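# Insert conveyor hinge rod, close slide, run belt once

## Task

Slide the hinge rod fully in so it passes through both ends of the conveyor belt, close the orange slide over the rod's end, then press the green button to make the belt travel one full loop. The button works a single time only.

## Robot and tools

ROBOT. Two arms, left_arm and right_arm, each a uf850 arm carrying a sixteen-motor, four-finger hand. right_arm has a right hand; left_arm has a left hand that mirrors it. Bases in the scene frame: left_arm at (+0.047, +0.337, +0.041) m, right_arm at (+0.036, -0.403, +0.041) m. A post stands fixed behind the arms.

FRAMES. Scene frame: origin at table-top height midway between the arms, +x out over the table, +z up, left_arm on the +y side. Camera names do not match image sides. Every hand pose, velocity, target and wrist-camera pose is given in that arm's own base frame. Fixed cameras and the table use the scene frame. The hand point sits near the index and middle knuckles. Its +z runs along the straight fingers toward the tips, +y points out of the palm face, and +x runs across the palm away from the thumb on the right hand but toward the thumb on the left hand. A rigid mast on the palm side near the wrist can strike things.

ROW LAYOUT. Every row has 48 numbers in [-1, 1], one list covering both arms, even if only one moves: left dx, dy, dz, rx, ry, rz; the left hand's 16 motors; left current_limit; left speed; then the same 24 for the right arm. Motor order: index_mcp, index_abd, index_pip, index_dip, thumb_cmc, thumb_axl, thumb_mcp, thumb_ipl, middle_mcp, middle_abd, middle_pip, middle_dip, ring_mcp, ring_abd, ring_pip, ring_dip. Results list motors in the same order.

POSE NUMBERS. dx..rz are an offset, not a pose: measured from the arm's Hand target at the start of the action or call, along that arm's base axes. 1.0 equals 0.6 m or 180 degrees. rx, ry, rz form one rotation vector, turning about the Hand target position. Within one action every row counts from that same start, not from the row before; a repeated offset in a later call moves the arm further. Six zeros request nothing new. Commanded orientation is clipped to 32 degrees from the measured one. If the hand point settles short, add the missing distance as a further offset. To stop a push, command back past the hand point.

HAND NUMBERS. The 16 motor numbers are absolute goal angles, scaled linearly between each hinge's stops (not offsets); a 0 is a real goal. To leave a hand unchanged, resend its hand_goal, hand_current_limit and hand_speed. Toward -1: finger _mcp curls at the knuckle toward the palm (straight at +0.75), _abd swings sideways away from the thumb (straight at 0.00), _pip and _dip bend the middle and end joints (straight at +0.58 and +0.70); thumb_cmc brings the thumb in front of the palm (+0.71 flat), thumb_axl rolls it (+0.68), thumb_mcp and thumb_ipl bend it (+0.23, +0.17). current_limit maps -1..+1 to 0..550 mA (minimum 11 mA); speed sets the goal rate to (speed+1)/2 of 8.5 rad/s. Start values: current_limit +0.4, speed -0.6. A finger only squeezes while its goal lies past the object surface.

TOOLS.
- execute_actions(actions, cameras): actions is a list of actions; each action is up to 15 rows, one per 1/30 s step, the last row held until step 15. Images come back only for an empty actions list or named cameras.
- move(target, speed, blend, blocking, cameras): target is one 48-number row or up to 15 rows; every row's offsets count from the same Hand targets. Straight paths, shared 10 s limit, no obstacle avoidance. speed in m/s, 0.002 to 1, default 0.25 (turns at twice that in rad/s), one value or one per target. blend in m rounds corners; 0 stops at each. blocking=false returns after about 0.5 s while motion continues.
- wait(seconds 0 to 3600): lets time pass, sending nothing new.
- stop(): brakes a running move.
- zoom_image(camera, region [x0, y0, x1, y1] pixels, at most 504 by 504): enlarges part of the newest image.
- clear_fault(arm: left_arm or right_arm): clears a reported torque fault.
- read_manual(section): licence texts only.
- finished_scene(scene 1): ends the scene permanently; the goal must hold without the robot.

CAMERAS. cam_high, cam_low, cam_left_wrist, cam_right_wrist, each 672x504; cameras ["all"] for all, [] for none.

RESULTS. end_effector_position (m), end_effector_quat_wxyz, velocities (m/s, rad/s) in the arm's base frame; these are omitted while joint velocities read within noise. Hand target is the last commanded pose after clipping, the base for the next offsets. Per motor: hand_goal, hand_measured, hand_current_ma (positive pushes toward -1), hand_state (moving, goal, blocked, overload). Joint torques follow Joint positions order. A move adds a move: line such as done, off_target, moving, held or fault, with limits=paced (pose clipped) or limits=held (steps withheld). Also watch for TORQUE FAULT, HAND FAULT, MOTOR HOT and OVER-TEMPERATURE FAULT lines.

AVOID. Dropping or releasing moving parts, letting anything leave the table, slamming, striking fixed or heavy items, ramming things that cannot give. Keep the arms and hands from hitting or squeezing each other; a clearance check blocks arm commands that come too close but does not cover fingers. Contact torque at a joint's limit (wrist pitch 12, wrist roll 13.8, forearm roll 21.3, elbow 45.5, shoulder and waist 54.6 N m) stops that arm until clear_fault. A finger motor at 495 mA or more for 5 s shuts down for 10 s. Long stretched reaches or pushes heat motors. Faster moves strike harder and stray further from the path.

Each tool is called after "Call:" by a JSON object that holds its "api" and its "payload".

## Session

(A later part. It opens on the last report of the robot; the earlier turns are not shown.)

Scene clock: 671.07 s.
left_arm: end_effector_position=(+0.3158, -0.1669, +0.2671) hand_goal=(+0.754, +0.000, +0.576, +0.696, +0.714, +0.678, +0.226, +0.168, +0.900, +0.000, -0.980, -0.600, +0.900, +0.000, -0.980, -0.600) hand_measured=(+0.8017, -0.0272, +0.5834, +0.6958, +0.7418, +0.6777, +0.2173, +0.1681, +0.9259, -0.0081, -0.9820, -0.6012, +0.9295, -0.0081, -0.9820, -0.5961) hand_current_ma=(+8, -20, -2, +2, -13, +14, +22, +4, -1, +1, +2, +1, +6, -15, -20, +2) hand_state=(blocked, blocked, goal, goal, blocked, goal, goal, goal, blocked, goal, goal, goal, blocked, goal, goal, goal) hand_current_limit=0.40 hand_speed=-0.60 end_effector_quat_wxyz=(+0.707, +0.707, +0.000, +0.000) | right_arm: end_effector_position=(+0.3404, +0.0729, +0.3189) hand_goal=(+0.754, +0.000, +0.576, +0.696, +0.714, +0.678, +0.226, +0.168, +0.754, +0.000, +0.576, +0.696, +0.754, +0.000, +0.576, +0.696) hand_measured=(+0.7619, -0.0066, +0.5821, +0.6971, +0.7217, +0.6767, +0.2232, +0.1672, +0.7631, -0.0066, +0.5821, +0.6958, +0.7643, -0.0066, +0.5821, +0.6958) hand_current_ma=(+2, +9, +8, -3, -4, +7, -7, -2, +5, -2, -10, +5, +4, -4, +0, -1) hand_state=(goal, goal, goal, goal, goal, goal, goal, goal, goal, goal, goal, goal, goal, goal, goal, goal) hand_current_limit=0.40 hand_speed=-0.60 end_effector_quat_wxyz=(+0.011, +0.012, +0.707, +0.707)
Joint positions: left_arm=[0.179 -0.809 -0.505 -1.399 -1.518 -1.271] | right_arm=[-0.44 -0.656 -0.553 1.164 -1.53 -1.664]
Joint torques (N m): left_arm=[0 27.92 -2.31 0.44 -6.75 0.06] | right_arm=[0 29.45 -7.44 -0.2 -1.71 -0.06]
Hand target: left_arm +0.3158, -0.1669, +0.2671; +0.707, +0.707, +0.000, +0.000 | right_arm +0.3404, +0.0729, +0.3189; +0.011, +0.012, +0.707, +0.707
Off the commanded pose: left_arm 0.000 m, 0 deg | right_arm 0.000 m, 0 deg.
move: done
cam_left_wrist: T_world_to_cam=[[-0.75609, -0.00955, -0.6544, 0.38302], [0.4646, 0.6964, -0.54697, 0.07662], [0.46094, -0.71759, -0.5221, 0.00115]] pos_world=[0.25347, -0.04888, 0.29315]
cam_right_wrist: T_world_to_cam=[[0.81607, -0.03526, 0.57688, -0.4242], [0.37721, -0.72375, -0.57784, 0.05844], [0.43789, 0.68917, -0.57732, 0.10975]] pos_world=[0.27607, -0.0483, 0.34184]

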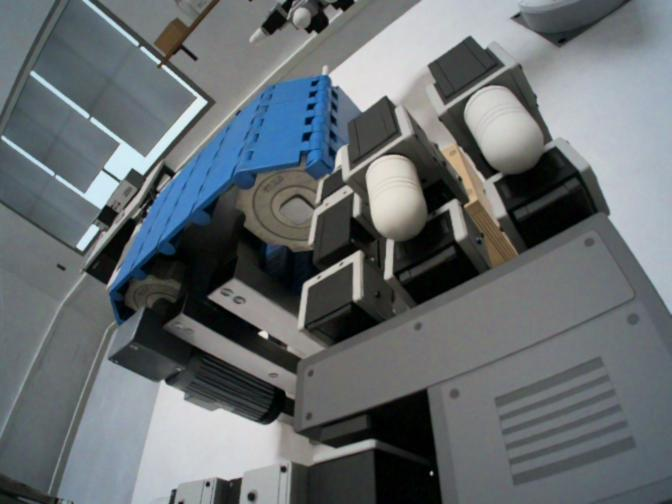

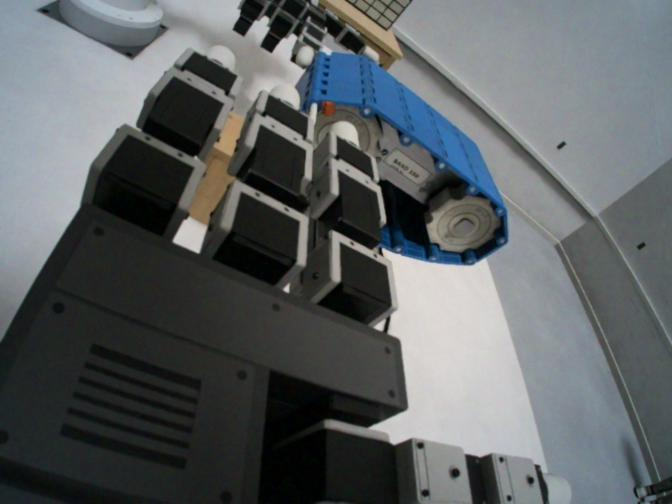

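Call:
{"api": "move", "payload": {"target": [0,0,0,0,0,0,0.754,0,0.576,0.696,0.714,0.678,0.226,0.168,0.9,0,-0.98,-0.6,0.9,0,-0.98,-0.6,0.4,-0.6,0.002,0.0667,-0.0642,0,0,0,0.754,0,0.576,0.696,0.714,0.678,0.226,0.168,0.9,0,-0.98,-0.6,0.9,0,-0.98,-0.6,0.4,-0.6], "cameras": ["all"], "speed": 0.08}}

Call:
{"api": "zoom_image", "payload": {"camera": "cam_right_wrist", "region": [260, 20, 420, 180]}}

Scene clock: 702.73 s.
left_arm: end_effector_position=(+0.3158, -0.1669, +0.2671) hand_goal=(+0.754, +0.000, +0.576, +0.696, +0.714, +0.678, +0.226, +0.168, +0.900, +0.000, -0.980, -0.600, +0.900, +0.000, -0.980, -0.600) hand_measured=(+0.8017, -0.0272, +0.5834, +0.6958, +0.7418, +0.6777, +0.2173, +0.1681, +0.9271, -0.0081, -0.9808, -0.5999, +0.9295, -0.0081, -0.9808, -0.5961) hand_current_ma=(+23, -6, -11, -5, -18, +1, +13, +4, -4, -3, +8, +13, -2, -20, +5, +8) hand_state=(blocked, blocked, goal, goal, blocked, goal, goal, goal, blocked, goal, goal, goal, blocked, goal, goal, goal) hand_current_limit=0.40 hand_speed=-0.60 end_effector_quat_wxyz=(+0.707, +0.707, +0.000, +0.000) | right_arm: end_effector_position=(+0.3416, +0.1129, +0.2804) hand_goal=(+0.754, +0.000, +0.576, +0.696, +0.714, +0.678, +0.226, +0.168, +0.900, +0.000, -0.980, -0.600, +0.900, +0.000, -0.980, -0.600) hand_measured=(+0.7643, -0.0066, +0.5821, +0.6958, +0.7230, +0.6767, +0.2222, +0.1691, +0.9151, -0.0052, -0.9846, -0.6063, +0.9163, -0.0081, -0.9846, -0.6025) hand_current_ma=(-4, +1, +6, -5, -4, +7, -8, -11, +11, -11, -15, -9, +13, -9, +8, +6) hand_state=(goal, goal, goal, goal, goal, goal, goal, goal, goal, goal, goal, goal, goal, goal, goal, goal) hand_current_limit=0.40 hand_speed=-0.60 end_effector_quat_wxyz=(+0.011, +0.012, +0.707, +0.707)
Joint positions: left_arm=[0.179 -0.809 -0.505 -1.399 -1.518 -1.271] | right_arm=[-0.328 -0.772 -0.561 1.28 -1.51 -1.772]
Joint torques (N m): left_arm=[0 27.92 -2.31 0.44 -1.58 0.06] | right_arm=[0 30.65 -5.48 -0.39 -1.65 -1.65]
Hand target: left_arm +0.3158, -0.1669, +0.2671; +0.707, +0.707, +0.000, +0.000 | right_arm +0.3416, +0.1129, +0.2804; +0.011, +0.012, +0.707, +0.707
Off the commanded pose: left_arm 0.000 m, 0 deg | right_arm 0.000 m, 0 deg.
move: done
cam_left_wrist: T_world_to_cam=[[-0.75609, -0.00955, -0.6544, 0.38302], [0.4646, 0.6964, -0.54697, 0.07662], [0.46094, -0.71759, -0.5221, 0.00115]] pos_world=[0.25347, -0.04888, 0.29315]
cam_right_wrist: T_world_to_cam=[[0.81607, -0.03526, 0.57688, -0.40155], [0.37721, -0.72375, -0.57784, 0.06476], [0.43789, 0.68917, -0.57732, 0.05936]] pos_world=[0.27727, -0.0082, 0.30334]

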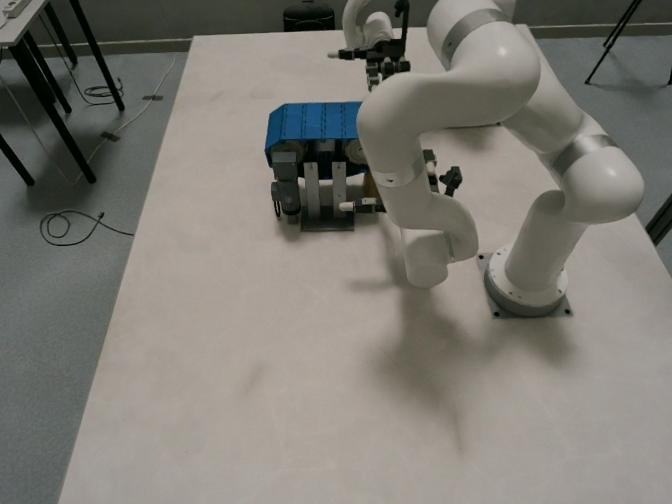

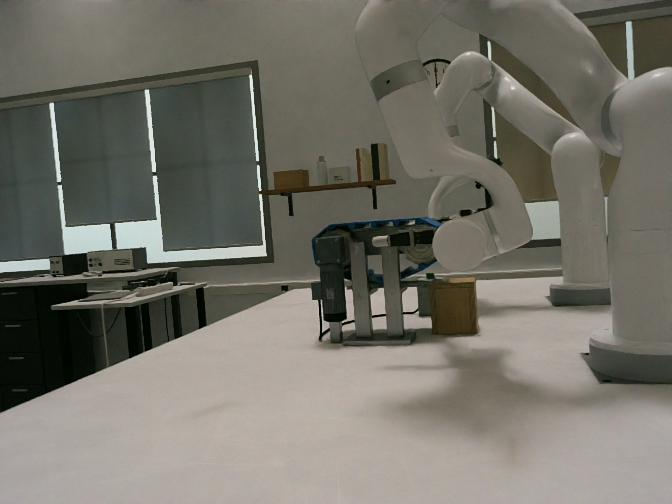

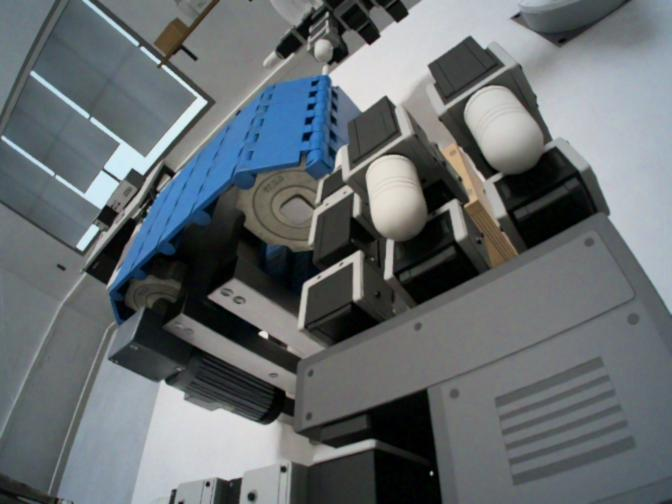

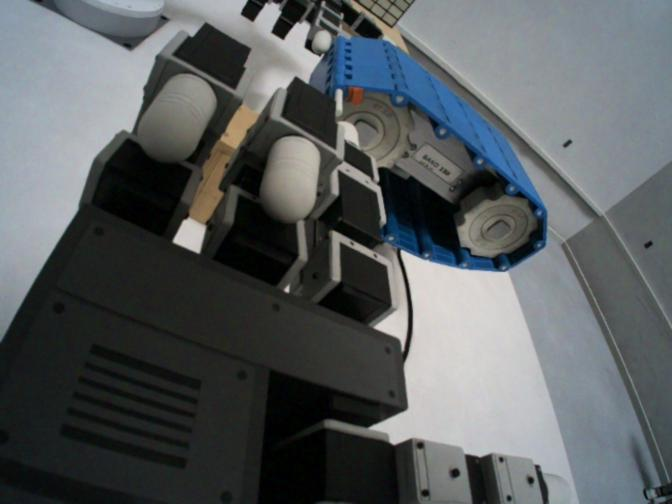

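Scaled by 3.150 from the camera's image (finer frame: 960x720).

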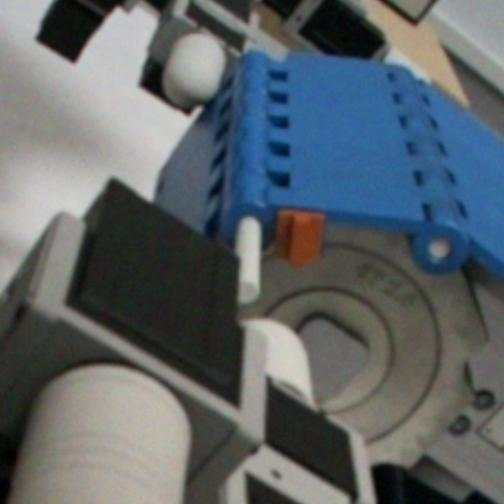

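Call:
{"api": "zoom_image", "payload": {"camera": "cam_right_wrist", "region": [310, 80, 390, 160]}}

Scaled by 6.300 from the camera's image (finer frame: 960x720).

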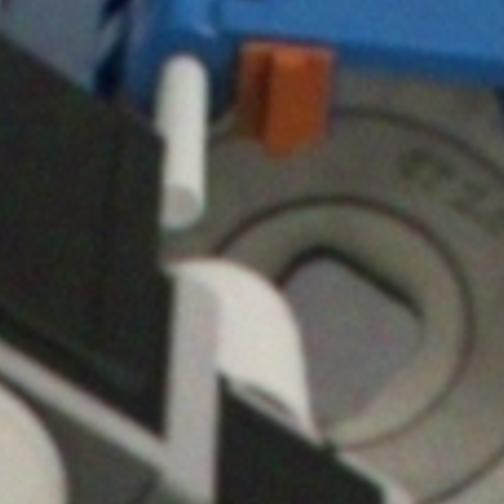

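Call:
{"api": "move", "payload": {"target": [0,0,0,0,0,0,0.754,0,0.576,0.696,0.714,0.678,0.226,0.168,0.9,0,-0.98,-0.6,0.9,0,-0.98,-0.6,0.4,-0.6,0.0014,0.0467,-0.005,0,0,0,0.754,0,0.576,0.696,0.714,0.678,0.226,0.168,0.9,0,-0.98,-0.6,0.9,0,-0.98,-0.6,0.4,-0.6], "cameras": ["cam_right_wrist","cam_left_wrist"], "speed": 0.05}}

Call:
{"api": "zoom_image", "payload": {"camera": "cam_right_wrist", "region": [310, 80, 390, 160]}}

Call:
{"api": "zoom_image", "payload": {"camera": "cam_left_wrist", "region": [250, 30, 370, 150]}}

Scene clock: 733.43 s.
left_arm: end_effector_position=(+0.3158, -0.1669, +0.2671) hand_goal=(+0.754, +0.000, +0.576, +0.696, +0.714, +0.678, +0.226, +0.168, +0.900, +0.000, -0.980, -0.600, +0.900, +0.000, -0.980, -0.600) hand_measured=(+0.8017, -0.0272, +0.5834, +0.6958, +0.7418, +0.6777, +0.2173, +0.1672, +0.9271, -0.0081, -0.9820, -0.5999, +0.9295, -0.0081, -0.9820, -0.5974) hand_current_ma=(+19, -11, -9, -4, -2, +1, +19, +6, +2, +12, -3, +19, +5, -19, -19, +2) hand_state=(blocked, blocked, goal, goal, blocked, goal, goal, goal, blocked, goal, goal, goal, blocked, goal, goal, goal) hand_current_limit=0.40 hand_speed=-0.60 end_effector_quat_wxyz=(+0.707, +0.707, +0.000, +0.000) | right_arm: end_effector_position=(+0.3424, +0.1409, +0.2774) hand_goal=(+0.754, +0.000, +0.576, +0.696, +0.714, +0.678, +0.226, +0.168, +0.900, +0.000, -0.980, -0.600, +0.900, +0.000, -0.980, -0.600) hand_measured=(+0.7643, -0.0052, +0.5808, +0.6958, +0.7230, +0.6767, +0.2222, +0.1691, +0.9139, -0.0052, -0.9846, -0.6063, +0.9175, -0.0081, -0.9846, -0.6025) hand_current_ma=(-7, -4, +16, -9, -5, +3, -10, -10, +12, -12, -5, -14, +5, -8, -10, +3) hand_state=(goal, goal, goal, goal, goal, goal, goal, goal, goal, goal, goal, goal, goal, goal, goal, goal) hand_current_limit=0.40 hand_speed=-0.60 end_effector_quat_wxyz=(+0.011, +0.012, +0.707, +0.707)
Joint positions: left_arm=[0.179 -0.809 -0.505 -1.399 -1.518 -1.271] | right_arm=[-0.245 -0.78 -0.548 1.363 -1.523 -1.796]
Joint torques (N m): left_arm=[0 27.92 -2.31 0.44 -1.58 0.06] | right_arm=[0 30.57 -5.21 -0.42 -1.64 -1.52]
Hand target: left_arm +0.3158, -0.1669, +0.2671; +0.707, +0.707, +0.000, +0.000 | right_arm +0.3424, +0.1409, +0.2774; +0.011, +0.012, +0.707, +0.707
Off the commanded pose: left_arm 0.000 m, 0 deg | right_arm 0.000 m, 0 deg.
move: done
cam_left_wrist: T_world_to_cam=[[-0.75609, -0.00955, -0.6544, 0.38302], [0.4646, 0.6964, -0.54697, 0.07662], [0.46094, -0.71759, -0.5221, 0.00115]] pos_world=[0.25347, -0.04888, 0.29315]
cam_right_wrist: T_world_to_cam=[[0.81607, -0.03526, 0.57688, -0.39957], [0.37721, -0.72375, -0.57784, 0.08295], [0.43789, 0.68917, -0.57732, 0.03794]] pos_world=[0.27817, 0.0198, 0.30034]
Images, in order (width x height): cam_left_wrist 672x504, cam_right_wrist 672x504.

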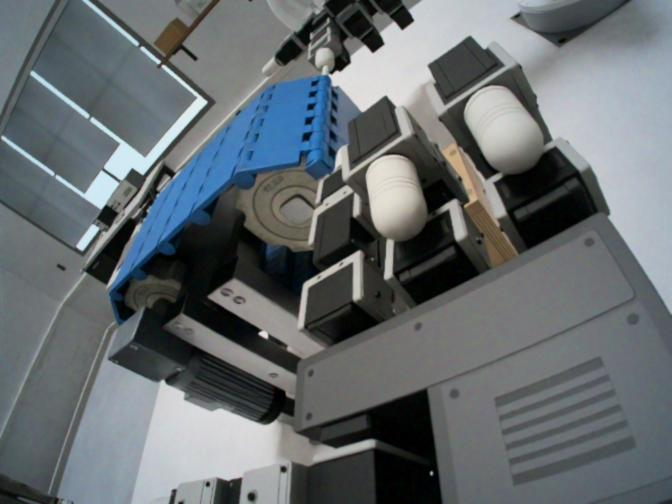

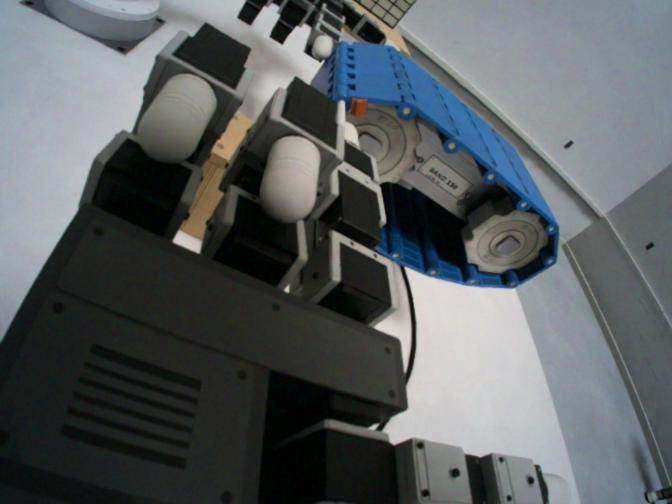

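Scaled by 6.300 from the camera's image (finer frame: 960x720).

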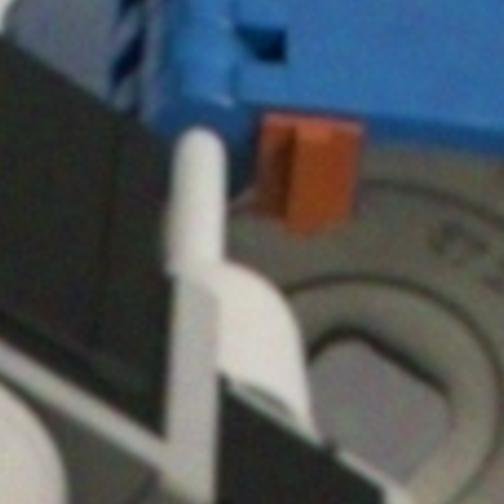

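Scaled by 4.200 from the camera's image (finer frame: 960x720).

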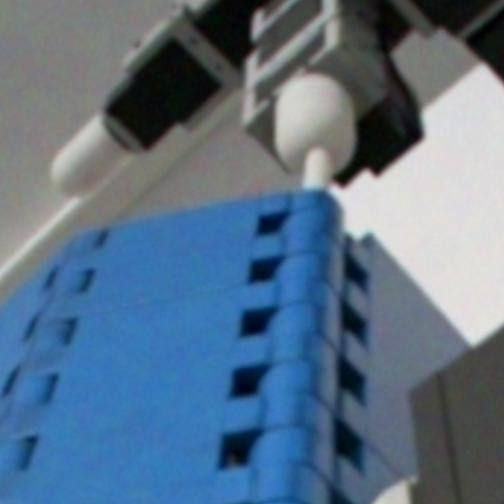

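Call:
{"api": "move", "payload": {"target": [0,0,0,0,0,0,0.754,0,0.576,0.696,0.714,0.678,0.226,0.168,0.9,0,-0.98,-0.6,0.9,0,-0.98,-0.6,0.4,-0.6,0.0015,0.05,0,0,0,0,0.754,0,0.576,0.696,0.714,0.678,0.226,0.168,0.9,0,-0.98,-0.6,0.9,0,-0.98,-0.6,0.7,-0.6], "cameras": ["cam_right_wrist","cam_left_wrist"], "speed": 0.03}}

Call:
{"api": "zoom_image", "payload": {"camera": "cam_right_wrist", "region": [310, 80, 390, 160]}}

Call:
{"api": "zoom_image", "payload": {"camera": "cam_left_wrist", "region": [250, 50, 370, 200]}}

Scene clock: 744.47 s.
left_arm: end_effector_position=(+0.3158, -0.1669, +0.2671) hand_goal=(+0.754, +0.000, +0.576, +0.696, +0.714, +0.678, +0.226, +0.168, +0.900, +0.000, -0.980, -0.600, +0.900, +0.000, -0.980, -0.600) hand_measured=(+0.8017, -0.0272, +0.5834, +0.6958, +0.7406, +0.6777, +0.2173, +0.1672, +0.9271, -0.0081, -0.9820, -0.5999, +0.9295, -0.0081, -0.9820, -0.5961) hand_current_ma=(+34, -8, -4, +9, +1, +13, -9, +6, +5, -2, -6, +3, +1, -22, -1, +3) hand_state=(blocked, blocked, goal, goal, blocked, goal, goal, goal, blocked, goal, goal, goal, blocked, goal, goal, goal) hand_current_limit=0.40 hand_speed=-0.60 end_effector_quat_wxyz=(+0.707, +0.707, +0.000, +0.000) | right_arm: end_effector_position=(+0.3433, +0.1709, +0.2774) hand_goal=(+0.754, +0.000, +0.576, +0.696, +0.714, +0.678, +0.226, +0.168, +0.900, +0.000, -0.980, -0.600, +0.900, +0.000, -0.980, -0.600) hand_measured=(+0.7643, +0.0007, +0.5821, +0.6958, +0.7230, +0.6777, +0.2222, +0.1681, +0.9151, -0.0037, -0.9846, -0.6063, +0.9163, -0.0081, -0.9846, -0.6025) hand_current_ma=(-8, -3, +7, -5, +3, +15, -6, -14, +13, -13, -6, -10, +6, -2, -1, +8) hand_state=(goal, goal, goal, goal, goal, goal, goal, goal, goal, goal, goal, goal, goal, goal, goal, goal) hand_current_limit=0.70 hand_speed=-0.60 end_effector_quat_wxyz=(+0.011, +0.012, +0.707, +0.707)
Joint positions: left_arm=[0.179 -0.809 -0.505 -1.399 -1.518 -1.271] | right_arm=[-0.153 -0.778 -0.536 1.453 -1.542 -1.81]
Joint torques (N m): left_arm=[0 27.92 -2.31 0.44 -1.58 0.06] | right_arm=[11.93 30.48 -5.17 -0.42 -8.69 -1.84]
Hand target: left_arm +0.3158, -0.1669, +0.2671; +0.707, +0.707, +0.000, +0.000 | right_arm +0.3433, +0.1709, +0.2774; +0.011, +0.012, +0.707, +0.707
Off the commanded pose: left_arm 0.000 m, 0 deg | right_arm 0.000 m, 0 deg.
move: done
cam_left_wrist: T_world_to_cam=[[-0.75609, -0.00955, -0.6544, 0.38302], [0.4646, 0.6964, -0.54697, 0.07662], [0.46094, -0.71759, -0.5221, 0.00115]] pos_world=[0.25347, -0.04888, 0.29315]
cam_right_wrist: T_world_to_cam=[[0.81607, -0.03526, 0.57688, -0.39925], [0.37724, -0.72369, -0.57789, 0.10425], [0.43786, 0.68922, -0.57728, 0.01693]] pos_world=[0.27907, 0.0497, 0.30034]
Images, in order (width x height): cam_left_wrist 672x504, cam_right_wrist 672x504.

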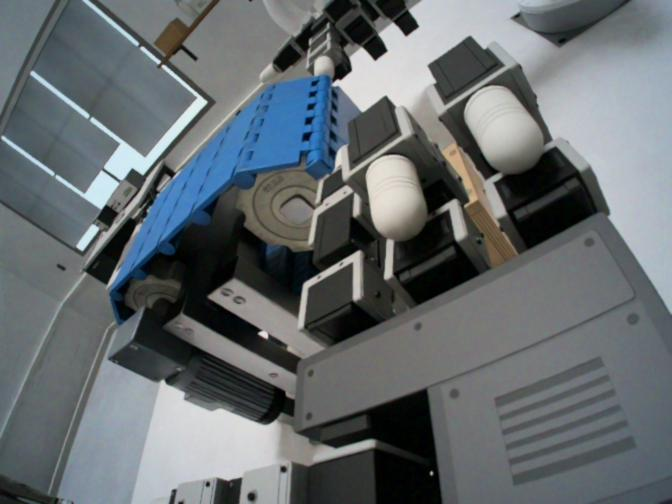

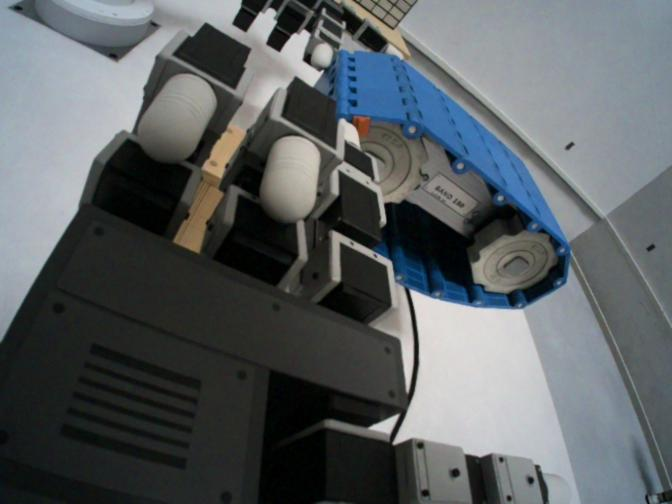

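Scaled by 6.300 from the camera's image (finer frame: 960x720).

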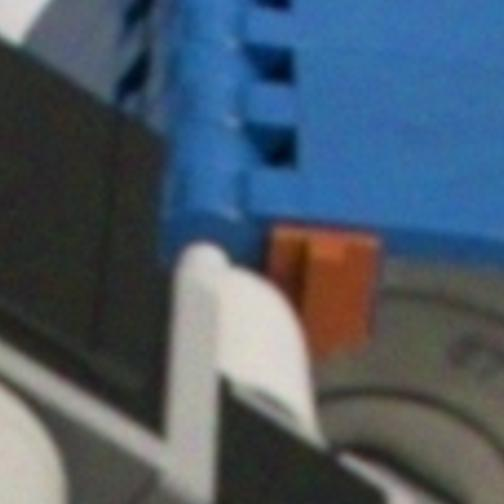

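Scaled by 3.360 from the camera's image (finer frame: 960x720).

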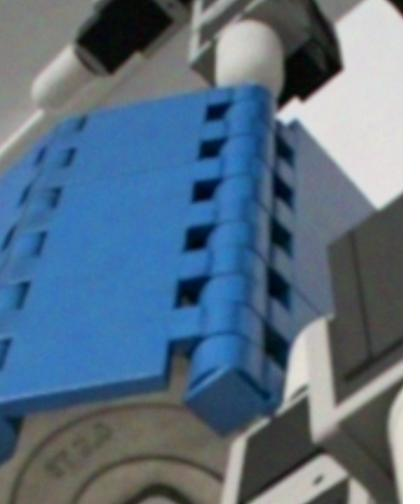

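Call:
{"api": "move", "payload": {"target": [0,0,0,0,0,0,0.754,0,0.576,0.696,0.714,0.678,0.226,0.168,0.9,0,-0.98,-0.6,0.9,0,-0.98,-0.6,0.4,-0.6,0.0004,0.0133,0,0,0,0,0.754,0,0.576,0.696,0.714,0.678,0.226,0.168,0.9,0,-0.98,-0.6,0.9,0,-0.98,-0.6,0.7,-0.6], "cameras": ["cam_right_wrist","cam_left_wrist"], "speed": 0.03}}

Call:
{"api": "zoom_image", "payload": {"camera": "cam_right_wrist", "region": [310, 80, 390, 160]}}

Scene clock: 756.60 s.
left_arm: end_effector_position=(+0.3158, -0.1669, +0.2671) hand_goal=(+0.754, +0.000, +0.576, +0.696, +0.714, +0.678, +0.226, +0.168, +0.900, +0.000, -0.980, -0.600, +0.900, +0.000, -0.980, -0.600) hand_measured=(+0.8017, -0.0272, +0.5834, +0.6958, +0.7418, +0.6777, +0.2173, +0.1681, +0.9271, -0.0081, -0.9820, -0.5999, +0.9295, -0.0066, -0.9820, -0.5974) hand_current_ma=(+11, -4, +5, +4, -11, +13, +7, +4, +8, +4, +1, +11, -6, +2, -9, -4) hand_state=(blocked, blocked, goal, goal, blocked, goal, goal, goal, blocked, goal, goal, goal, blocked, goal, goal, goal) hand_current_limit=0.40 hand_speed=-0.60 end_effector_quat_wxyz=(+0.707, +0.707, +0.000, +0.000) | right_arm: end_effector_position=(+0.3435, +0.1789, +0.2774) hand_goal=(+0.754, +0.000, +0.576, +0.696, +0.714, +0.678, +0.226, +0.168, +0.900, +0.000, -0.980, -0.600, +0.900, +0.000, -0.980, -0.600) hand_measured=(+0.7643, +0.0021, +0.5821, +0.6971, +0.7230, +0.6767, +0.2222, +0.1681, +0.9151, -0.0052, -0.9846, -0.6050, +0.9175, -0.0081, -0.9859, -0.6025) hand_current_ma=(-2, +0, +1, -2, -6, +15, -8, -6, +9, -4, -14, -5, +9, -4, -4, +14) hand_state=(goal, goal, goal, goal, goal, goal, goal, goal, goal, goal, goal, goal, goal, goal, goal, goal) hand_current_limit=0.70 hand_speed=-0.60 end_effector_quat_wxyz=(+0.011, +0.012, +0.707, +0.707)
Joint positions: left_arm=[0.179 -0.809 -0.505 -1.399 -1.518 -1.271] | right_arm=[-0.128 -0.778 -0.534 1.478 -1.548 -1.812]
Joint torques (N m): left_arm=[0 27.92 -2.31 0.44 -1.58 0.06] | right_arm=[0 30.48 -5.18 -0.42 -1.63 -0.06]
Hand target: left_arm +0.3158, -0.1669, +0.2671; +0.707, +0.707, +0.000, +0.000 | right_arm +0.3435, +0.1789, +0.2774; +0.011, +0.012, +0.707, +0.707
Off the commanded pose: left_arm 0.000 m, 0 deg | right_arm 0.000 m, 0 deg.
move: done
cam_left_wrist: T_world_to_cam=[[-0.75609, -0.00955, -0.6544, 0.38302], [0.4646, 0.6964, -0.54697, 0.07662], [0.46094, -0.71759, -0.5221, 0.00115]] pos_world=[0.25347, -0.04888, 0.29315]
cam_right_wrist: T_world_to_cam=[[0.81607, -0.03526, 0.57688, -0.39913], [0.37721, -0.72375, -0.57784, 0.10996], [0.43789, 0.68917, -0.57732, 0.01134]] pos_world=[0.27927, 0.0577, 0.30034]
Images, in order (width x height): cam_left_wrist 672x504, cam_right_wrist 672x504.

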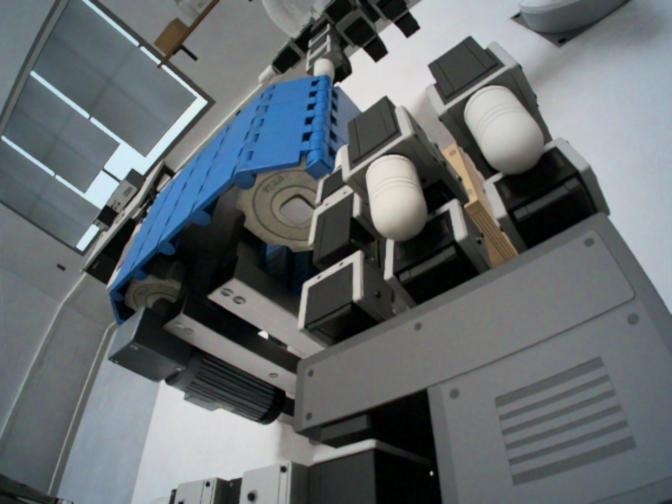

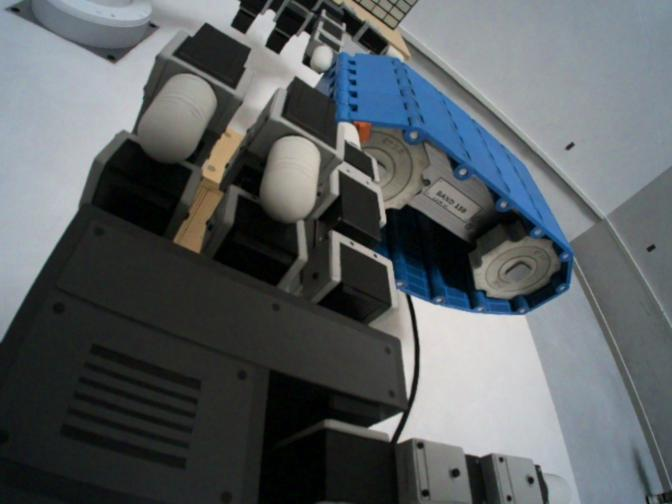

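Scaled by 6.300 from the camera's image (finer frame: 960x720).

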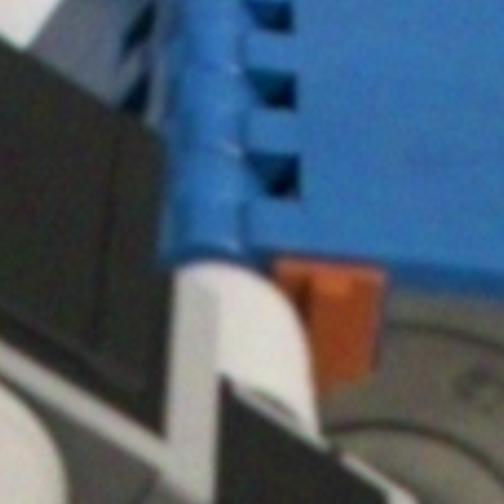

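Call:
{"api": "move", "payload": {"target": [0,0,0,0,0,0,0.754,0,0.576,0.696,0.714,0.678,0.226,0.168,0.9,0,-0.98,-0.6,0.9,0,-0.98,-0.6,0.4,-0.6,0.0003,0.01,0,0,0,0,0.754,0,0.576,0.696,0.714,0.678,0.226,0.168,0.9,0,-0.98,-0.6,0.9,0,-0.98,-0.6,0.7,-0.6], "cameras": ["cam_right_wrist","cam_left_wrist"], "speed": 0.03}}

Call:
{"api": "zoom_image", "payload": {"camera": "cam_right_wrist", "region": [310, 80, 390, 160]}}

Call:
{"api": "zoom_image", "payload": {"camera": "cam_left_wrist", "region": [270, 40, 370, 140]}}

Scene clock: 770.20 s.
left_arm: end_effector_position=(+0.3158, -0.1669, +0.2671) hand_goal=(+0.754, +0.000, +0.576, +0.696, +0.714, +0.678, +0.226, +0.168, +0.900, +0.000, -0.980, -0.600, +0.900, +0.000, -0.980, -0.600) hand_measured=(+0.8005, -0.0257, +0.5834, +0.6958, +0.7418, +0.6777, +0.2173, +0.1681, +0.9271, -0.0081, -0.9820, -0.5999, +0.9295, -0.0081, -0.9820, -0.5961) hand_current_ma=(+25, +3, -7, +7, -12, +15, -3, +13, +4, +16, +4, +10, +5, -10, -9, +5) hand_state=(blocked, blocked, goal, goal, blocked, goal, goal, goal, blocked, goal, goal, goal, blocked, goal, goal, goal) hand_current_limit=0.40 hand_speed=-0.60 end_effector_quat_wxyz=(+0.707, +0.707, +0.000, +0.000) | right_arm: end_effector_position=(+0.3437, +0.1849, +0.2774) hand_goal=(+0.754, +0.000, +0.576, +0.696, +0.714, +0.678, +0.226, +0.168, +0.900, +0.000, -0.980, -0.600, +0.900, +0.000, -0.980, -0.600) hand_measured=(+0.7643, +0.0007, +0.5808, +0.6958, +0.7230, +0.6777, +0.2222, +0.1681, +0.9151, -0.0052, -0.9859, -0.6050, +0.9163, -0.0081, -0.9846, -0.6025) hand_current_ma=(+11, +7, +5, +1, -7, +3, -7, -10, +7, +1, +0, -6, +4, -19, +0, -2) hand_state=(goal, goal, goal, goal, goal, goal, goal, goal, goal, goal, goal, goal, goal, goal, goal, goal) hand_current_limit=0.70 hand_speed=-0.60 end_effector_quat_wxyz=(+0.011, +0.012, +0.707, +0.707)
Joint positions: left_arm=[0.179 -0.809 -0.505 -1.399 -1.518 -1.271] | right_arm=[-0.109 -0.777 -0.533 1.496 -1.553 -1.814]
Joint torques (N m): left_arm=[0 27.92 -2.31 0.44 -1.58 0.06] | right_arm=[0 30.49 -5.19 -0.42 -1.63 -1.72]
Hand target: left_arm +0.3158, -0.1669, +0.2671; +0.707, +0.707, +0.000, +0.000 | right_arm +0.3437, +0.1849, +0.2774; +0.011, +0.012, +0.707, +0.707
Off the commanded pose: left_arm 0.000 m, 0 deg | right_arm 0.000 m, 0 deg.
move: done
cam_left_wrist: T_world_to_cam=[[-0.75609, -0.00955, -0.6544, 0.38302], [0.4646, 0.6964, -0.54697, 0.07662], [0.46094, -0.71759, -0.5221, 0.00115]] pos_world=[0.25347, -0.04888, 0.29315]
cam_right_wrist: T_world_to_cam=[[0.81607, -0.03526, 0.57688, -0.39908], [0.37721, -0.72375, -0.57784, 0.11423], [0.43789, 0.68917, -0.57732, 0.00712]] pos_world=[0.27947, 0.0637, 0.30034]
Images, in order (width x height): cam_left_wrist 672x504, cam_right_wrist 672x504.

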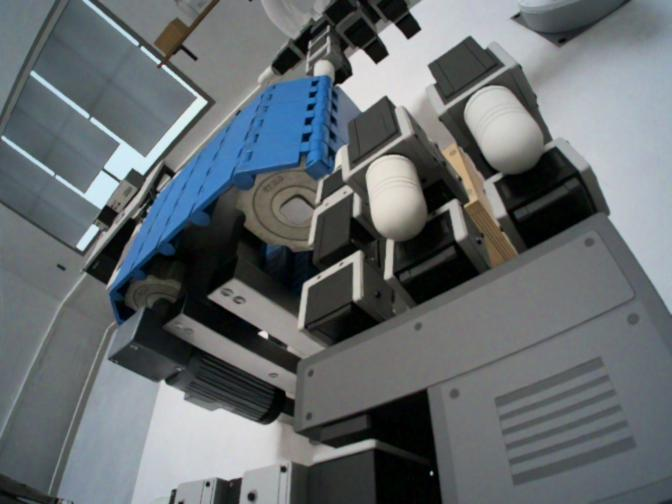

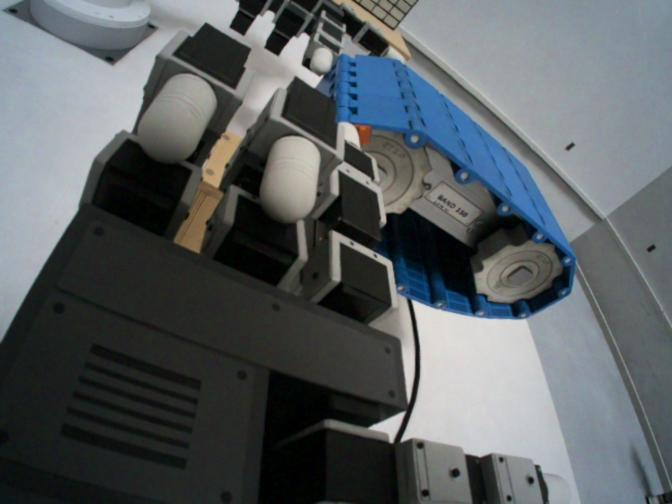

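Scaled by 6.300 from the camera's image (finer frame: 960x720).

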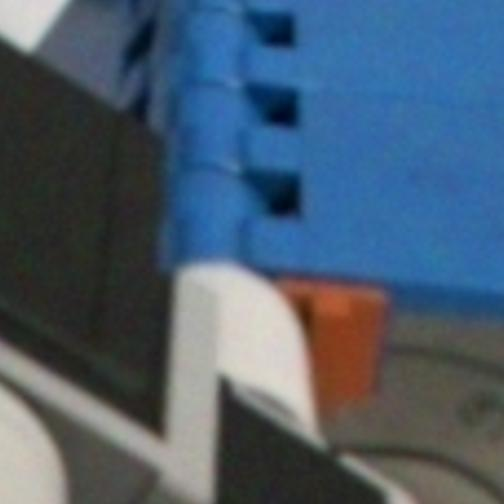

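Scaled by 5.040 from the camera's image (finer frame: 960x720).

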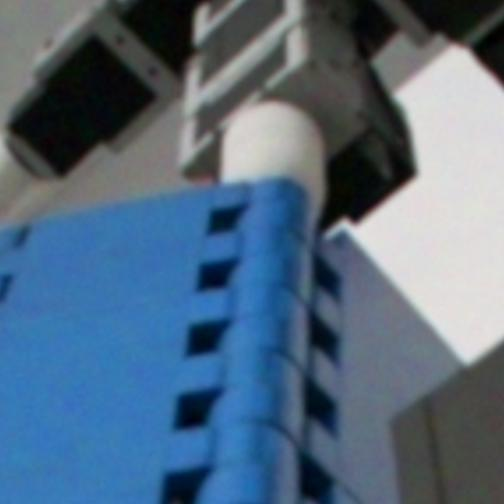

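Call:
{"api": "move", "payload": {"target": [0,0,0,0,0,0,0.754,0,0.576,0.696,0.714,0.678,0.226,0.168,0.9,0,-0.98,-0.6,0.9,0,-0.98,-0.6,0.4,-0.6,0.0002,0.0067,0,0,0,0,0.754,0,0.576,0.696,0.714,0.678,0.226,0.168,0.9,0,-0.98,-0.6,0.9,0,-0.98,-0.6,0.7,-0.6], "cameras": ["cam_right_wrist"], "speed": 0.02}}

Call:
{"api": "zoom_image", "payload": {"camera": "cam_right_wrist", "region": [310, 80, 390, 160]}}

Scene clock: 777.27 s.
left_arm: end_effector_position=(+0.3158, -0.1669, +0.2671) hand_goal=(+0.754, +0.000, +0.576, +0.696, +0.714, +0.678, +0.226, +0.168, +0.900, +0.000, -0.980, -0.600, +0.900, +0.000, -0.980, -0.600) hand_measured=(+0.8005, -0.0242, +0.5834, +0.6958, +0.7406, +0.6777, +0.2173, +0.1681, +0.9271, -0.0081, -0.9820, -0.5999, +0.9295, -0.0081, -0.9820, -0.5974) hand_current_ma=(+28, -1, -1, +10, -2, +6, +19, +10, -2, +9, +10, +17, +11, -18, -7, +9) hand_state=(blocked, blocked, goal, goal, blocked, goal, goal, goal, blocked, goal, goal, goal, blocked, goal, goal, goal) hand_current_limit=0.40 hand_speed=-0.60 end_effector_quat_wxyz=(+0.707, +0.707, +0.000, +0.000) | right_arm: end_effector_position=(+0.3438, +0.1889, +0.2774) hand_goal=(+0.754, +0.000, +0.576, +0.696, +0.714, +0.678, +0.226, +0.168, +0.900, +0.000, -0.980, -0.600, +0.900, +0.000, -0.980, -0.600) hand_measured=(+0.7643, -0.0052, +0.5782, +0.6894, +0.7217, +0.6767, +0.2232, +0.1681, +0.9151, -0.0052, -0.9859, -0.6063, +0.9175, -0.0081, -0.9859, -0.6025) hand_current_ma=(-6, +1, +5, -7, -10, -1, -18, -13, +12, -11, -10, -6, +8, -20, +7, -2) hand_state=(goal, goal, goal, goal, goal, goal, goal, goal, goal, goal, goal, goal, goal, goal, goal, goal) hand_current_limit=0.70 hand_speed=-0.60 end_effector_quat_wxyz=(+0.011, +0.012, +0.707, +0.707)
Joint positions: left_arm=[0.179 -0.809 -0.505 -1.399 -1.518 -1.271] | right_arm=[-0.096 -0.777 -0.532 1.508 -1.556 -1.814]
Joint torques (N m): left_arm=[0 27.92 -2.31 0.44 -1.58 0.06] | right_arm=[13.53 30.5 -5.2 -0.42 -1.63 -1.7]
Hand target: left_arm +0.3158, -0.1669, +0.2671; +0.707, +0.707, +0.000, +0.000 | right_arm +0.3438, +0.1889, +0.2774; +0.011, +0.012, +0.707, +0.707
Off the commanded pose: left_arm 0.000 m, 0 deg | right_arm 0.000 m, 0 deg.
move: done
cam_right_wrist: T_world_to_cam=[[0.81607, -0.03526, 0.57688, -0.39902], [0.37721, -0.72375, -0.57784, 0.11709], [0.43789, 0.68917, -0.57732, 0.00432]] pos_world=[0.27957, 0.0677, 0.30034]

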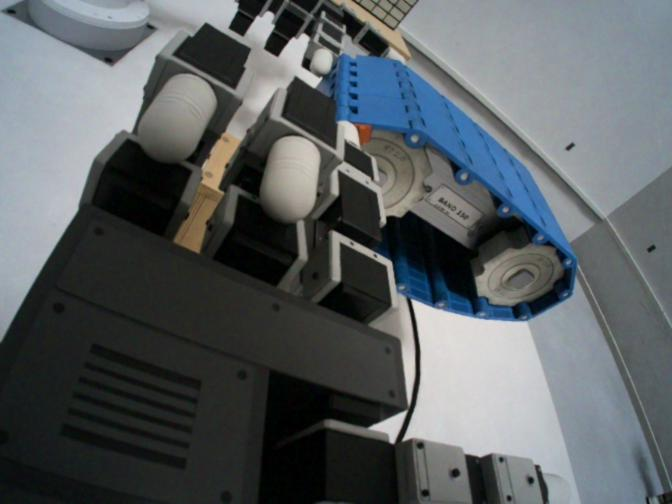

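Scaled by 6.300 from the camera's image (finer frame: 960x720).

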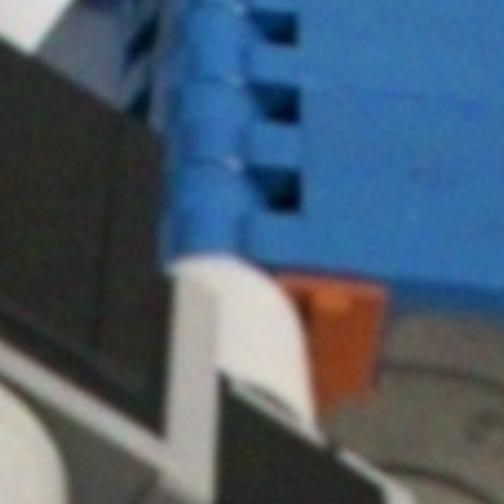

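Call:
{"api": "move", "payload": {"target": [0,0,0,0,0,0,0.754,0,0.576,0.696,0.714,0.678,0.226,0.168,0.9,0,-0.98,-0.6,0.9,0,-0.98,-0.6,0.4,-0.6,-0.003,-0.0867,0,0,0,0,0.754,0,0.576,0.696,0.714,0.678,0.226,0.168,0.9,0,-0.98,-0.6,0.9,0,-0.98,-0.6,0.5,-0.6], "cameras": ["cam_right_wrist"], "speed": 0.08}}

Call:
{"api": "zoom_image", "payload": {"camera": "cam_right_wrist", "region": [310, 60, 390, 140]}}

Scene clock: 788.80 s.
left_arm: end_effector_position=(+0.3158, -0.1669, +0.2671) hand_goal=(+0.754, +0.000, +0.576, +0.696, +0.714, +0.678, +0.226, +0.168, +0.900, +0.000, -0.980, -0.600, +0.900, +0.000, -0.980, -0.600) hand_measured=(+0.8017, -0.0257, +0.5834, +0.6958, +0.7418, +0.6767, +0.2173, +0.1681, +0.9271, -0.0081, -0.9820, -0.5999, +0.9283, -0.0066, -0.9808, -0.5961) hand_current_ma=(+14, -2, -9, -5, +7, +0, +2, +13, +3, +1, +10, +13, +4, -6, +4, +3) hand_state=(blocked, blocked, goal, goal, blocked, goal, goal, goal, blocked, goal, goal, goal, blocked, goal, goal, goal) hand_current_limit=0.40 hand_speed=-0.60 end_effector_quat_wxyz=(+0.707, +0.707, +0.000, +0.000) | right_arm: end_effector_position=(+0.3420, +0.1369, +0.2774) hand_goal=(+0.754, +0.000, +0.576, +0.696, +0.714, +0.678, +0.226, +0.168, +0.900, +0.000, -0.980, -0.600, +0.900, +0.000, -0.980, -0.600) hand_measured=(+0.7655, -0.0066, +0.5795, +0.6971, +0.7230, +0.6777, +0.2272, +0.1691, +0.9151, +0.0007, -0.9846, -0.6050, +0.9175, -0.0052, -0.9846, -0.6025) hand_current_ma=(+6, +10, +4, -2, -16, +6, -16, -2, +12, -9, -13, -11, -1, -18, -3, +11) hand_state=(goal, goal, goal, goal, goal, goal, goal, goal, goal, goal, goal, goal, goal, goal, goal, goal) hand_current_limit=0.50 hand_speed=-0.60 end_effector_quat_wxyz=(+0.011, +0.012, +0.707, +0.707)
Joint positions: left_arm=[0.179 -0.809 -0.505 -1.399 -1.518 -1.271] | right_arm=[-0.257 -0.78 -0.549 1.351 -1.52 -1.794]
Joint torques (N m): left_arm=[0 27.92 -2.31 0.44 -1.58 0.06] | right_arm=[0 30.59 -5.23 -0.42 -1.64 -0.06]
Hand target: left_arm +0.3158, -0.1669, +0.2671; +0.707, +0.707, +0.000, +0.000 | right_arm +0.3420, +0.1369, +0.2774; +0.011, +0.012, +0.707, +0.707
Off the commanded pose: left_arm 0.000 m, 0 deg | right_arm 0.000 m, 0 deg.
move: done
cam_right_wrist: T_world_to_cam=[[0.81607, -0.03526, 0.57688, -0.39938], [0.37721, -0.72375, -0.57784, 0.08021], [0.43789, 0.68917, -0.57732, 0.04087]] pos_world=[0.27777, 0.0158, 0.30034]

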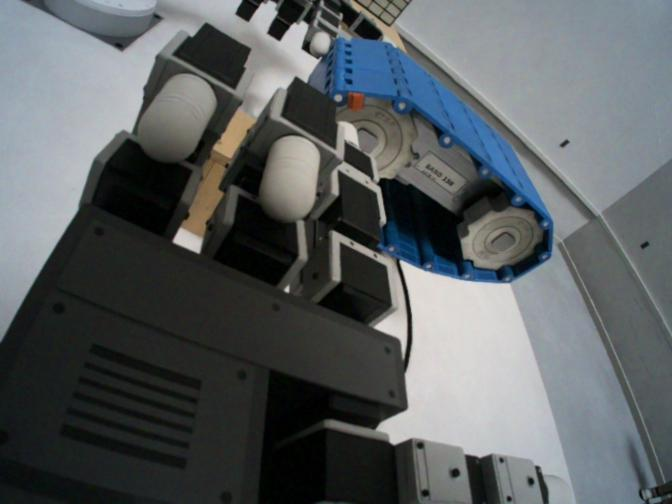

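Scaled by 6.300 from the camera's image (finer frame: 960x720).

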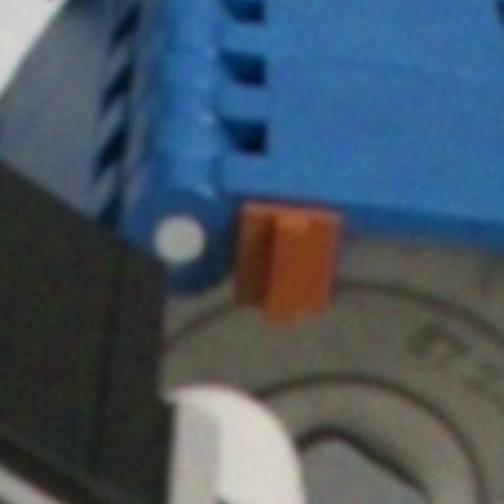

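Call:
{"api": "move", "payload": {"target": [0,0,0,0,0,0,0.754,0,0.576,0.696,0.714,0.678,0.226,0.168,0.9,0,-0.98,-0.6,0.9,0,-0.98,-0.6,0.4,-0.6,-0.12,0.07,-0.05,0,0,0,0.754,0,0.576,0.696,0.714,0.678,0.226,0.168,0.9,0,-0.98,-0.6,0.9,0,-0.98,-0.6,0.5,-0.6], "cameras": ["cam_right_wrist"], "speed": 0.12}}

Call:
{"api": "zoom_image", "payload": {"camera": "cam_right_wrist", "region": [380, 100, 470, 190]}}

Scene clock: 837.40 s.
left_arm: end_effector_position=(+0.3158, -0.1669, +0.2671) hand_goal=(+0.754, +0.000, +0.576, +0.696, +0.714, +0.678, +0.226, +0.168, +0.900, +0.000, -0.980, -0.600, +0.900, +0.000, -0.980, -0.600) hand_measured=(+0.8017, -0.0242, +0.5834, +0.6958, +0.7418, +0.6777, +0.2173, +0.1681, +0.9271, -0.0081, -0.9820, -0.5999, +0.9295, -0.0066, -0.9808, -0.5961) hand_current_ma=(+31, +5, -5, -14, -12, -2, +4, +8, +5, +2, -3, +15, +6, -12, +1, -8) hand_state=(blocked, blocked, goal, goal, blocked, goal, goal, goal, blocked, goal, goal, goal, blocked, goal, goal, goal) hand_current_limit=0.40 hand_speed=-0.60 end_effector_quat_wxyz=(+0.707, +0.707, +0.000, +0.000) | right_arm: end_effector_position=(+0.2701, +0.1789, +0.2474) hand_goal=(+0.754, +0.000, +0.576, +0.696, +0.714, +0.678, +0.226, +0.168, +0.900, +0.000, -0.980, -0.600, +0.900, +0.000, -0.980, -0.600) hand_measured=(+0.7655, -0.0066, +0.5808, +0.6971, +0.7230, +0.6767, +0.2222, +0.1691, +0.9151, -0.0008, -0.9833, -0.6050, +0.9163, -0.0052, -0.9846, -0.6025) hand_current_ma=(-8, +9, +6, +2, +0, +7, -9, -11, +15, -1, -3, -9, -1, -16, -6, +4) hand_state=(goal, goal, goal, goal, goal, goal, goal, goal, goal, goal, goal, goal, goal, goal, goal, goal) hand_current_limit=0.50 hand_speed=-0.60 end_effector_quat_wxyz=(+0.011, +0.012, +0.707, +0.707)
Joint positions: left_arm=[0.179 -0.809 -0.505 -1.399 -1.518 -1.271] | right_arm=[-0.166 -0.888 -0.419 1.451 -1.511 -2.035]
Joint torques (N m): left_arm=[0 27.92 -2.31 0.44 -1.58 0.06] | right_arm=[0 28.33 -0.34 -0.8 -1.5 -1.75]
Hand target: left_arm +0.3158, -0.1669, +0.2671; +0.707, +0.707, +0.000, +0.000 | right_arm +0.2700, +0.1789, +0.2474; +0.011, +0.012, +0.707, +0.707
Off the commanded pose: left_arm 0.000 m, 0 deg | right_arm 0.000 m, 0 deg.
move: done
cam_right_wrist: T_world_to_cam=[[0.81607, -0.03526, 0.57688, -0.32184], [0.37721, -0.72375, -0.57784, 0.12036], [0.43789, 0.68917, -0.57732, 0.02621]] pos_world=[0.20577, 0.0577, 0.27034]

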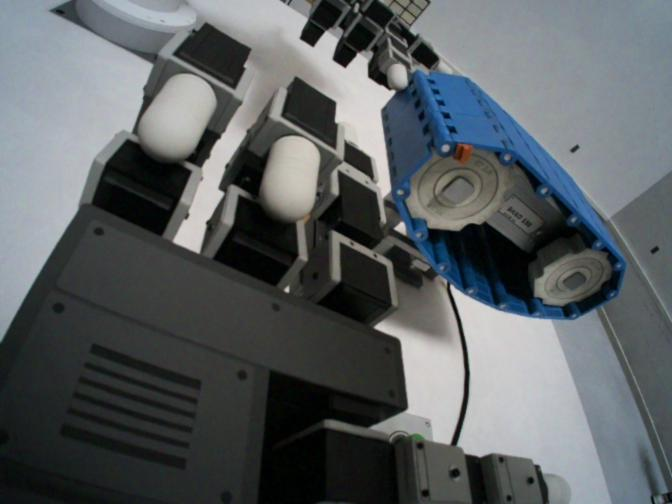

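Scaled by 5.600 from the camera's image (finer frame: 960x720).

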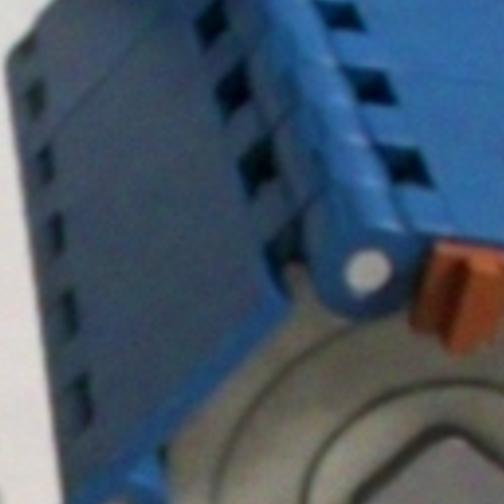

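Call:
{"api": "zoom_image", "payload": {"camera": "cam_right_wrist", "region": [430, 120, 500, 190]}}

Scaled by 7.200 from the camera's image (finer frame: 960x720).

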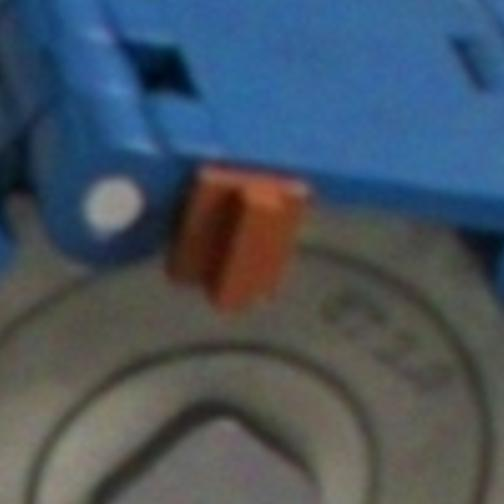

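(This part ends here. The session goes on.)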